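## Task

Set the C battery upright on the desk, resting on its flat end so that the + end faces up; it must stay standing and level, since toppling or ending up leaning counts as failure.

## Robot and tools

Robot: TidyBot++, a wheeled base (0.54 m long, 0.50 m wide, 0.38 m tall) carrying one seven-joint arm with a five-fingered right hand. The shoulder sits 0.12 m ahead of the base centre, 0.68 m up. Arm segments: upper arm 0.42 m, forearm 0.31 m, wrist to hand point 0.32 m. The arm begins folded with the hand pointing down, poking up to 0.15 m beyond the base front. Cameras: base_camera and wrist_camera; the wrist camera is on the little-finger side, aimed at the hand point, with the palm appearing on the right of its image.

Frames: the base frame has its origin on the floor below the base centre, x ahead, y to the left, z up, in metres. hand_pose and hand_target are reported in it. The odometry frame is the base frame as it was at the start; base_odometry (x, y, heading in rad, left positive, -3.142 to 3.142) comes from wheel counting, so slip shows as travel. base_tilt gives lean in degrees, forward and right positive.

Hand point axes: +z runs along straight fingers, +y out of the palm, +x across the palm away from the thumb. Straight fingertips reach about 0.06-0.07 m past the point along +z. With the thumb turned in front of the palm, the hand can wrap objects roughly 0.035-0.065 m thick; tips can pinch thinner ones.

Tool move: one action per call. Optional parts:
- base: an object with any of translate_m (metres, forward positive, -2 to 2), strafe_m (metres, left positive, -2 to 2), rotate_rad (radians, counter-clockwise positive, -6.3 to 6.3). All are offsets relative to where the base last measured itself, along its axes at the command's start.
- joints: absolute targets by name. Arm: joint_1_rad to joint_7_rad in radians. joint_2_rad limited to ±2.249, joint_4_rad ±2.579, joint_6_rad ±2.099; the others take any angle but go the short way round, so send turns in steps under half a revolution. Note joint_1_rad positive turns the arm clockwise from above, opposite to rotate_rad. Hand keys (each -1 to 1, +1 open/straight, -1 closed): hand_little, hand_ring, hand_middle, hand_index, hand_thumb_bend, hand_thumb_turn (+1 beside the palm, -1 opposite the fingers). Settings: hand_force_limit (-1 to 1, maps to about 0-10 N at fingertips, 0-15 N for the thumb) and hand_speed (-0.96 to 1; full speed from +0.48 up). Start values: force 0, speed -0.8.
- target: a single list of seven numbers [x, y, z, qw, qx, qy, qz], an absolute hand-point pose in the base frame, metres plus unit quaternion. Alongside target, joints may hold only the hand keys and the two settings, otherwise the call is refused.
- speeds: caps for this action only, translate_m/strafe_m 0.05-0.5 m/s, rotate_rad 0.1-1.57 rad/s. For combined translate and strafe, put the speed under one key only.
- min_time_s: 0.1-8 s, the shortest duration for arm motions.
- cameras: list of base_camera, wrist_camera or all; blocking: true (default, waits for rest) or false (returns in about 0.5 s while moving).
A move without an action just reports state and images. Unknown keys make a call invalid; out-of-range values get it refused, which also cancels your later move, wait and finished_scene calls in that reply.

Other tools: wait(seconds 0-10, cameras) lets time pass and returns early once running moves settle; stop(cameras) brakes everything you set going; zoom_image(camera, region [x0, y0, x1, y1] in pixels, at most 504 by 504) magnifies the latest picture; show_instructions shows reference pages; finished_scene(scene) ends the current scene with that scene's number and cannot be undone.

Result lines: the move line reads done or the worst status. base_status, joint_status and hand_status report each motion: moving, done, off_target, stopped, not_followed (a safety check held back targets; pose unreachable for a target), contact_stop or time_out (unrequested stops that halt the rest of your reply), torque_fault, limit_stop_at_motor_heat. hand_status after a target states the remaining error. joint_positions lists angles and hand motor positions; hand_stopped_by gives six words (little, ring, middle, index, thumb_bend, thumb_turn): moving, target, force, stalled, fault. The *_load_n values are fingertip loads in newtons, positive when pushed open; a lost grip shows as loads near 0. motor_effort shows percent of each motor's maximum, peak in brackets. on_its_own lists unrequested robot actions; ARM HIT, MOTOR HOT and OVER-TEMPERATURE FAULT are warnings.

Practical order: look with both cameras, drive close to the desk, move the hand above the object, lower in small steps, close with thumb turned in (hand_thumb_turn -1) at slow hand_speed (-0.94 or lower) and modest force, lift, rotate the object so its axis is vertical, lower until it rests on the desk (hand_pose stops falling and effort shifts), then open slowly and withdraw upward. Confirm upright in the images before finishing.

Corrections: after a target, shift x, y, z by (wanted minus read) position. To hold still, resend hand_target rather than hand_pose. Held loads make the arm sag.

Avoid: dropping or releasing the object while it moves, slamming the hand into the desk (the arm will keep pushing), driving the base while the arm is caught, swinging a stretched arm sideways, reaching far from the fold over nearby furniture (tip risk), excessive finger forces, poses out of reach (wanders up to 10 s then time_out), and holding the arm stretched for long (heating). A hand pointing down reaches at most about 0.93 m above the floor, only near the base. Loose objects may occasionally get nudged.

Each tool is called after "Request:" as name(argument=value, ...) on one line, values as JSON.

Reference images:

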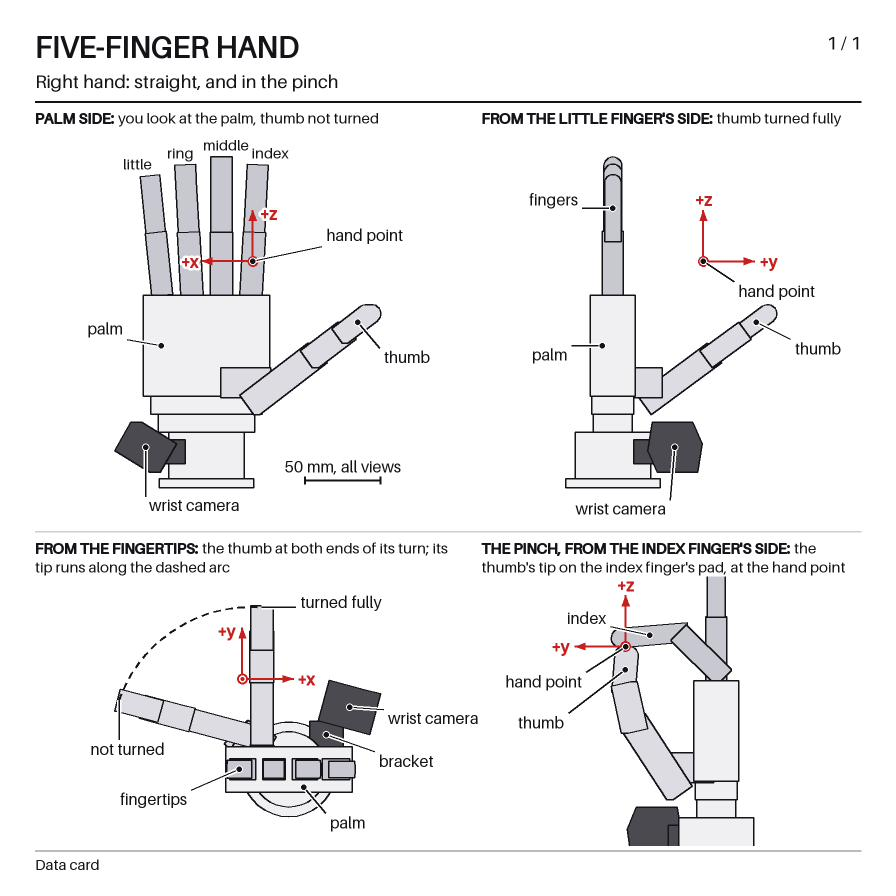

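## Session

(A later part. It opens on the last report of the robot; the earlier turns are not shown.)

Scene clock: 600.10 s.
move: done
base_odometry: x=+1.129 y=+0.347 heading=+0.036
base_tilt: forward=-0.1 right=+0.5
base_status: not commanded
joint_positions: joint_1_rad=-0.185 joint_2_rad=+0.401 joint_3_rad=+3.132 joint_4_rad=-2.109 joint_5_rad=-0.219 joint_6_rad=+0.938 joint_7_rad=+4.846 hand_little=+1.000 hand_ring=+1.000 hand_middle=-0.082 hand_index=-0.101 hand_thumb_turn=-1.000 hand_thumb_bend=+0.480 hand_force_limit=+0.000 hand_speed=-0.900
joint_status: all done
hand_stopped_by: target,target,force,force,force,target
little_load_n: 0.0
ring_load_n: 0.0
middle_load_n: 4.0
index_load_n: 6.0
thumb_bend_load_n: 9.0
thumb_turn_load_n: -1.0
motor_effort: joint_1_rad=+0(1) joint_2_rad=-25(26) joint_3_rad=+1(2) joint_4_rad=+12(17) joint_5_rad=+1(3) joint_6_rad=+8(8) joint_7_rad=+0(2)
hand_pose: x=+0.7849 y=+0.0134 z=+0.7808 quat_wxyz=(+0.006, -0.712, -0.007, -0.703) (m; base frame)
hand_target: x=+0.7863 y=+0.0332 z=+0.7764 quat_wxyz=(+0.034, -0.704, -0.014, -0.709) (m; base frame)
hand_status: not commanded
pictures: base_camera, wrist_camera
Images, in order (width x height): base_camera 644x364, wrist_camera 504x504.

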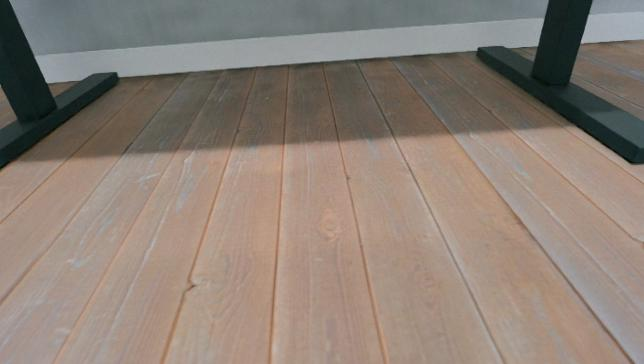

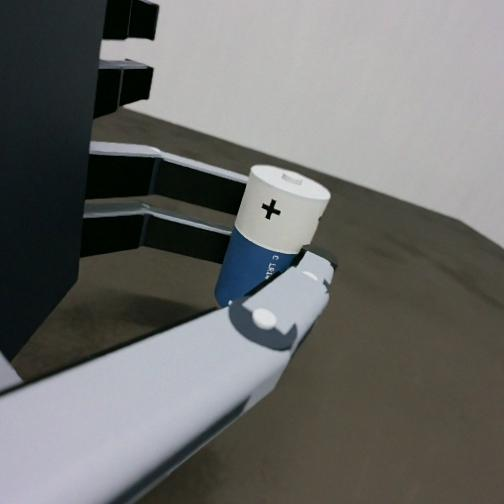

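Request:
move(joints={"joint_1_rad":-0.195,"joint_2_rad":0.464,"joint_3_rad":3.142,"joint_4_rad":-2.153,"joint_5_rad":-0.148,"joint_6_rad":1.01,"joint_7_rad":-1.525}, min_time_s=2, cameras=["wrist_camera"])

Scene clock: 669.77 s.
move: done
base_odometry: x=+1.129 y=+0.347 heading=+0.036
base_tilt: forward=-0.1 right=+0.5
base_status: not commanded
joint_positions: joint_1_rad=-0.185 joint_2_rad=+0.439 joint_3_rad=+3.132 joint_4_rad=-2.137 joint_5_rad=-0.208 joint_6_rad=+0.960 joint_7_rad=+4.831 hand_little=+1.000 hand_ring=+1.000 hand_middle=-0.082 hand_index=-0.101 hand_thumb_turn=-1.000 hand_thumb_bend=+0.480 hand_force_limit=+0.000 hand_speed=-0.900
joint_status: all done
hand_stopped_by: target,target,force,force,force,target
little_load_n: 0.0
ring_load_n: 0.0
middle_load_n: 4.0
index_load_n: 6.0
thumb_bend_load_n: 9.0
thumb_turn_load_n: -1.0
motor_effort: joint_1_rad=+1(1) joint_2_rad=-25(26) joint_3_rad=+1(2) joint_4_rad=+11(13) joint_5_rad=+1(3) joint_6_rad=+8(9) joint_7_rad=+1(2)
hand_pose: x=+0.7808 y=+0.0145 z=+0.7487 quat_wxyz=(+0.007, -0.727, -0.010, -0.687) (m; base frame)
hand_target: x=+0.7818 y=+0.0313 z=+0.7404 quat_wxyz=(+0.034, -0.721, -0.015, -0.692) (m; base frame)
hand_status: not commanded
pictures: wrist_camera
Images, in order (width x height): wrist_camera 504x504.

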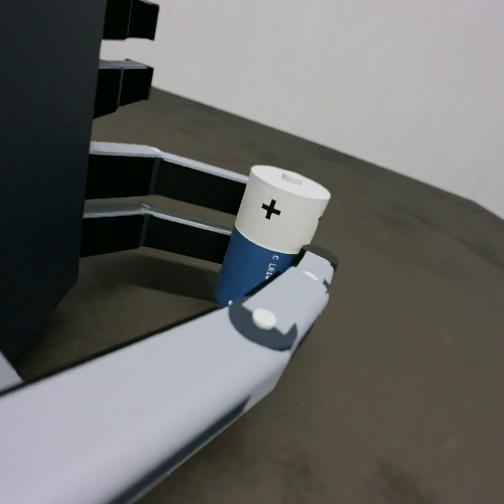

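Request:
move(joints={"joint_2_rad":0.479,"joint_4_rad":-2.16,"joint_5_rad":-0.146,"joint_6_rad":1.026,"joint_7_rad":-1.53}, min_time_s=1)

Request:
move(joints={"joint_2_rad":0.494,"joint_4_rad":-2.167,"joint_5_rad":-0.144,"joint_6_rad":1.042,"joint_7_rad":-1.535}, min_time_s=1)

Request:
move(joints={"joint_2_rad":0.506,"joint_4_rad":-2.173,"joint_5_rad":-0.142,"joint_6_rad":1.055,"joint_7_rad":-1.54}, min_time_s=1, cameras=["wrist_camera"])

Scene clock: 680.40 s.
move: done
base_odometry: x=+1.129 y=+0.347 heading=+0.036
base_tilt: forward=-0.1 right=+0.5
base_status: not commanded
joint_positions: joint_1_rad=-0.185 joint_2_rad=+0.454 joint_3_rad=+3.132 joint_4_rad=-2.144 joint_5_rad=-0.206 joint_6_rad=+0.976 joint_7_rad=+4.826 hand_little=+1.000 hand_ring=+1.000 hand_middle=-0.082 hand_index=-0.101 hand_thumb_turn=-1.000 hand_thumb_bend=+0.480 hand_force_limit=+0.000 hand_speed=-0.900
joint_status: all done
hand_stopped_by: target,target,force,force,force,target
little_load_n: 0.0
ring_load_n: 0.0
middle_load_n: 4.0
index_load_n: 6.0
thumb_bend_load_n: 9.5
thumb_turn_load_n: -1.0
motor_effort: joint_1_rad=+0(1) joint_2_rad=-25(26) joint_3_rad=+1(2) joint_4_rad=+11(12) joint_5_rad=-1(2) joint_6_rad=+7(8) joint_7_rad=+0(2)
hand_pose: x=+0.7803 y=+0.0144 z=+0.7409 quat_wxyz=(+0.007, -0.728, -0.009, -0.685) (m; base frame)
hand_target: x=+0.7812 y=+0.0314 z=+0.7322 quat_wxyz=(+0.034, -0.723, -0.015, -0.690) (m; base frame)
hand_status: not commanded
pictures: none

Scene clock: 681.70 s.
move: done
base_odometry: x=+1.129 y=+0.347 heading=+0.036
base_tilt: forward=-0.1 right=+0.5
base_status: not commanded
joint_positions: joint_1_rad=-0.185 joint_2_rad=+0.469 joint_3_rad=+3.132 joint_4_rad=-2.151 joint_5_rad=-0.204 joint_6_rad=+0.992 joint_7_rad=+4.821 hand_little=+1.000 hand_ring=+1.000 hand_middle=-0.082 hand_index=-0.101 hand_thumb_turn=-1.000 hand_thumb_bend=+0.480 hand_force_limit=+0.000 hand_speed=-0.900
joint_status: all done
hand_stopped_by: target,target,force,force,force,target
little_load_n: 0.0
ring_load_n: 0.0
middle_load_n: 4.0
index_load_n: 6.0
thumb_bend_load_n: 9.0
thumb_turn_load_n: -1.0
motor_effort: joint_1_rad=+1(1) joint_2_rad=-25(27) joint_3_rad=+1(2) joint_4_rad=+11(12) joint_5_rad=+1(2) joint_6_rad=+8(9) joint_7_rad=+1(2)
hand_pose: x=+0.7797 y=+0.0142 z=+0.7328 quat_wxyz=(+0.007, -0.730, -0.009, -0.683) (m; base frame)
hand_target: x=+0.7804 y=+0.0314 z=+0.7241 quat_wxyz=(+0.035, -0.725, -0.014, -0.688) (m; base frame)
hand_status: not commanded
pictures: none

Scene clock: 683.00 s.
move: done
base_odometry: x=+1.129 y=+0.347 heading=+0.036
base_tilt: forward=-0.1 right=+0.5
base_status: not commanded
joint_positions: joint_1_rad=-0.185 joint_2_rad=+0.480 joint_3_rad=+3.132 joint_4_rad=-2.157 joint_5_rad=-0.202 joint_6_rad=+1.006 joint_7_rad=+4.816 hand_little=+1.000 hand_ring=+1.000 hand_middle=-0.082 hand_index=-0.101 hand_thumb_turn=-1.000 hand_thumb_bend=+0.480 hand_force_limit=+0.000 hand_speed=-0.900
joint_status: all done
hand_stopped_by: target,target,force,force,force,target
little_load_n: 0.0
ring_load_n: 0.0
middle_load_n: 3.5
index_load_n: 6.0
thumb_bend_load_n: 9.0
thumb_turn_load_n: -1.0
motor_effort: joint_1_rad=+0(1) joint_2_rad=-26(27) joint_3_rad=+0(2) joint_4_rad=+11(12) joint_5_rad=+2(2) joint_6_rad=+8(9) joint_7_rad=+1(1)
hand_pose: x=+0.7791 y=+0.0142 z=+0.7270 quat_wxyz=(+0.007, -0.731, -0.009, -0.682) (m; base frame)
hand_target: x=+0.7796 y=+0.0316 z=+0.7175 quat_wxyz=(+0.035, -0.727, -0.014, -0.686) (m; base frame)
hand_status: not commanded
pictures: wrist_camera
Images, in order (width x height): wrist_camera 504x504.

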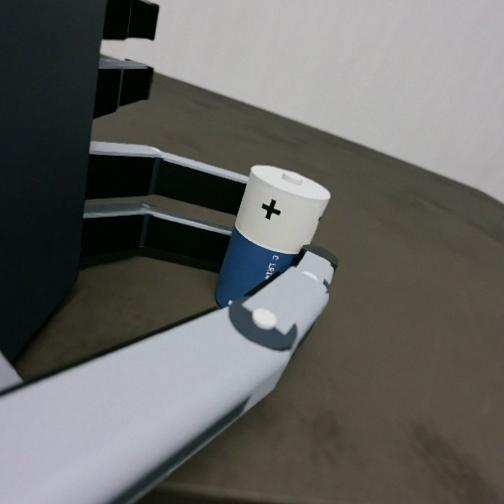

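Request:
move(joints={"joint_2_rad":0.517,"joint_4_rad":-2.177,"joint_5_rad":-0.141,"joint_6_rad":1.071,"joint_7_rad":-1.544}, min_time_s=1)

Request:
move(joints={"joint_2_rad":0.528,"joint_4_rad":-2.181,"joint_5_rad":-0.140,"joint_6_rad":1.087,"joint_7_rad":-1.548}, min_time_s=1, cameras=["wrist_camera"])

Scene clock: 698.23 s.
move: done
base_odometry: x=+1.129 y=+0.347 heading=+0.036
base_tilt: forward=-0.1 right=+0.5
base_status: not commanded
joint_positions: joint_1_rad=-0.185 joint_2_rad=+0.488 joint_3_rad=+3.132 joint_4_rad=-2.159 joint_5_rad=-0.200 joint_6_rad=+1.025 joint_7_rad=+4.813 hand_little=+1.000 hand_ring=+1.000 hand_middle=-0.082 hand_index=-0.101 hand_thumb_turn=-1.000 hand_thumb_bend=+0.480 hand_force_limit=+0.000 hand_speed=-0.900
joint_status: all done
hand_stopped_by: target,target,force,force,force,target
little_load_n: 0.0
ring_load_n: 0.0
middle_load_n: 3.5
index_load_n: 5.5
thumb_bend_load_n: 9.0
thumb_turn_load_n: -1.0
motor_effort: joint_1_rad=+0(1) joint_2_rad=-25(26) joint_3_rad=+0(2) joint_4_rad=+10(11) joint_5_rad=+1(2) joint_6_rad=+7(8) joint_7_rad=+0(2)
hand_pose: x=+0.7797 y=+0.0141 z=+0.7268 quat_wxyz=(+0.007, -0.728, -0.008, -0.685) (m; base frame)
hand_target: x=+0.7794 y=+0.0316 z=+0.7134 quat_wxyz=(+0.036, -0.726, -0.013, -0.686) (m; base frame)
hand_status: not commanded
pictures: none

Scene clock: 699.53 s.
move: done
base_odometry: x=+1.129 y=+0.347 heading=+0.036
base_tilt: forward=-0.1 right=+0.5
base_status: not commanded
joint_positions: joint_1_rad=-0.185 joint_2_rad=+0.496 joint_3_rad=+3.132 joint_4_rad=-2.161 joint_5_rad=-0.199 joint_6_rad=+1.044 joint_7_rad=+4.809 hand_little=+1.000 hand_ring=+1.000 hand_middle=-0.082 hand_index=-0.101 hand_thumb_turn=-1.000 hand_thumb_bend=+0.480 hand_force_limit=+0.000 hand_speed=-0.900
joint_status: all done
hand_stopped_by: target,target,force,force,force,target
little_load_n: 0.0
ring_load_n: 0.0
middle_load_n: 4.0
index_load_n: 6.0
thumb_bend_load_n: 9.0
thumb_turn_load_n: -1.0
motor_effort: joint_1_rad=+0(1) joint_2_rad=-25(26) joint_3_rad=+1(2) joint_4_rad=+10(11) joint_5_rad=+1(2) joint_6_rad=+7(8) joint_7_rad=+0(1)
hand_pose: x=+0.7803 y=+0.0140 z=+0.7267 quat_wxyz=(+0.007, -0.725, -0.008, -0.689) (m; base frame)
hand_target: x=+0.7792 y=+0.0315 z=+0.7093 quat_wxyz=(+0.037, -0.726, -0.013, -0.687) (m; base frame)
hand_status: not commanded
pictures: wrist_camera
Images, in order (width x height): wrist_camera 504x504.

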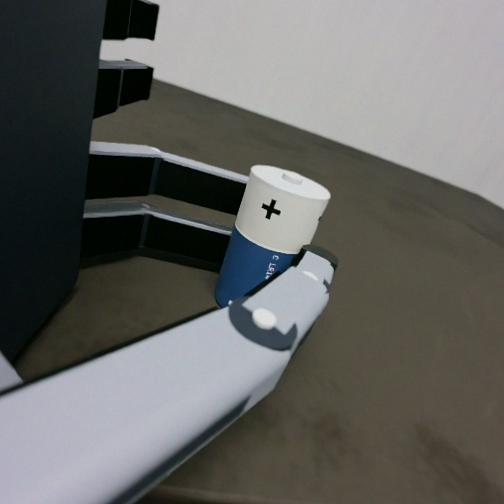

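Request:
move(joints={"hand_thumb_bend":0.6}, cameras=["wrist_camera"])

Scene clock: 713.97 s.
move: done
base_odometry: x=+1.129 y=+0.347 heading=+0.036
base_tilt: forward=-0.2 right=+0.5
base_status: not commanded
joint_positions: joint_1_rad=-0.185 joint_2_rad=+0.498 joint_3_rad=+3.132 joint_4_rad=-2.162 joint_5_rad=-0.198 joint_6_rad=+1.044 joint_7_rad=+4.809 hand_little=+1.000 hand_ring=+1.000 hand_middle=-0.083 hand_index=-0.101 hand_thumb_turn=-1.000 hand_thumb_bend=+0.600 hand_force_limit=+0.000 hand_speed=-0.900
joint_status: all done
hand_stopped_by: target,target,force,force,target,target
little_load_n: 0.0
ring_load_n: 0.0
middle_load_n: 0.0
index_load_n: 0.0
thumb_bend_load_n: 0.0
thumb_turn_load_n: 0.0
motor_effort: joint_1_rad=+0(1) joint_2_rad=-25(25) joint_3_rad=+1(1) joint_4_rad=+10(10) joint_5_rad=+0(1) joint_6_rad=+7(7) joint_7_rad=+1(1)
hand_pose: x=+0.7801 y=+0.0141 z=+0.7250 quat_wxyz=(+0.007, -0.726, -0.008, -0.688) (m; base frame)
hand_target: x=+0.7792 y=+0.0315 z=+0.7093 quat_wxyz=(+0.037, -0.726, -0.013, -0.687) (m; base frame)
hand_status: not commanded
pictures: wrist_camera
Images, in order (width x height): wrist_camera 504x504.

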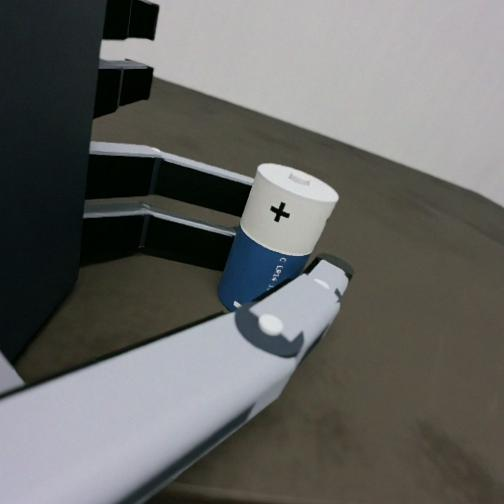

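Request:
move(joints={"hand_index":1,"hand_middle":1,"hand_thumb_bend":1,"hand_speed":-0.8}, cameras=["wrist_camera"])

Scene clock: 734.97 s.
move: done
base_odometry: x=+1.129 y=+0.347 heading=+0.036
base_tilt: forward=-0.1 right=+0.5
base_status: not commanded
joint_positions: joint_1_rad=-0.185 joint_2_rad=+0.498 joint_3_rad=+3.132 joint_4_rad=-2.162 joint_5_rad=-0.196 joint_6_rad=+1.048 joint_7_rad=+4.809 hand_little=+1.000 hand_ring=+1.000 hand_middle=+1.000 hand_index=+1.000 hand_thumb_turn=-1.000 hand_thumb_bend=+1.000 hand_force_limit=+0.000 hand_speed=-0.800
joint_status: all done
hand_stopped_by: target,target,target,target,target,target
little_load_n: 0.0
ring_load_n: 0.0
middle_load_n: 0.0
index_load_n: 0.0
thumb_bend_load_n: 0.0
thumb_turn_load_n: 0.0
motor_effort: joint_1_rad=+0(1) joint_2_rad=-25(25) joint_3_rad=+0(1) joint_4_rad=+10(10) joint_5_rad=+1(2) joint_6_rad=+6(8) joint_7_rad=+1(1)
hand_pose: x=+0.7803 y=+0.0144 z=+0.7261 quat_wxyz=(+0.007, -0.725, -0.009, -0.689) (m; base frame)
hand_target: x=+0.7792 y=+0.0315 z=+0.7093 quat_wxyz=(+0.037, -0.726, -0.013, -0.687) (m; base frame)
hand_status: not commanded
pictures: wrist_camera
Images, in order (width x height): wrist_camera 504x504.

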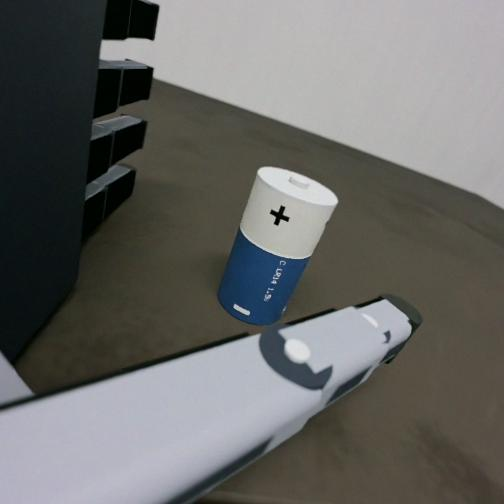

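Request:
move(joints={"joint_2_rad":0.46}, min_time_s=1, cameras=[])

Request:
move(base={"translate_m":-0.15}, speeds={"translate_m":0.1}, cameras=["wrist_camera"])

Scene clock: 745.17 s.
move: done
base_odometry: x=+1.129 y=+0.347 heading=+0.036
base_tilt: forward=-0.1 right=+0.5
base_status: not commanded
joint_positions: joint_1_rad=-0.185 joint_2_rad=+0.484 joint_3_rad=+3.132 joint_4_rad=-2.164 joint_5_rad=-0.196 joint_6_rad=+1.048 joint_7_rad=+4.809 hand_little=+1.000 hand_ring=+1.000 hand_middle=+1.000 hand_index=+1.000 hand_thumb_turn=-1.000 hand_thumb_bend=+1.000 hand_force_limit=+0.000 hand_speed=-0.800
joint_status: all done
hand_stopped_by: target,target,target,target,target,target
little_load_n: 0.0
ring_load_n: 0.0
middle_load_n: 0.0
index_load_n: 0.0
thumb_bend_load_n: 0.0
thumb_turn_load_n: 0.5
motor_effort: joint_1_rad=+0(1) joint_2_rad=-25(26) joint_3_rad=+0(1) joint_4_rad=+10(10) joint_5_rad=+1(2) joint_6_rad=+7(7) joint_7_rad=+0(1)
hand_pose: x=+0.7792 y=+0.0142 z=+0.7344 quat_wxyz=(+0.008, -0.720, -0.008, -0.694) (m; base frame)
hand_target: x=+0.7759 y=+0.0308 z=+0.7537 quat_wxyz=(+0.041, -0.703, -0.009, -0.710) (m; base frame)
hand_status: not commanded
pictures: none
No camera images: "cameras" was empty.

Scene clock: 747.23 s.
move: done
base_odometry: x=+0.979 y=+0.341 heading=+0.038
base_tilt: forward=-0.1 right=+0.5
base_status: done
joint_positions: joint_1_rad=-0.185 joint_2_rad=+0.479 joint_3_rad=+3.133 joint_4_rad=-2.168 joint_5_rad=-0.196 joint_6_rad=+1.048 joint_7_rad=+4.809 hand_little=+1.000 hand_ring=+1.000 hand_middle=+1.000 hand_index=+1.000 hand_thumb_turn=-1.000 hand_thumb_bend=+1.000 hand_force_limit=+0.000 hand_speed=-0.800
joint_status: not commanded
hand_stopped_by: target,target,target,target,target,target
little_load_n: 0.0
ring_load_n: 0.0
middle_load_n: 0.0
index_load_n: 0.0
thumb_bend_load_n: 0.0
thumb_turn_load_n: 0.0
motor_effort: joint_1_rad=+0(1) joint_2_rad=-25(26) joint_3_rad=+1(2) joint_4_rad=+10(11) joint_5_rad=+1(1) joint_6_rad=+8(8) joint_7_rad=+0(1)
hand_pose: x=+0.7776 y=+0.0140 z=+0.7360 quat_wxyz=(+0.008, -0.720, -0.008, -0.694) (m; base frame)
hand_target: x=+0.7759 y=+0.0308 z=+0.7537 quat_wxyz=(+0.041, -0.703, -0.009, -0.710) (m; base frame)
hand_status: not commanded
pictures: wrist_camera
Images, in order (width x height): wrist_camera 504x504.

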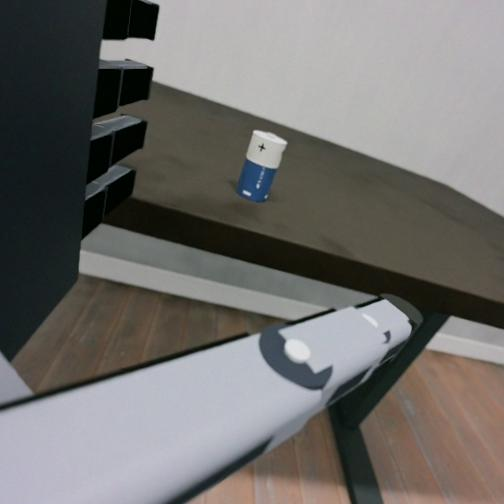

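The battery is standing with its + end up, and the hand is clear of it.

Request:
finished_scene(scene=3)

The scene is finished: the task was done.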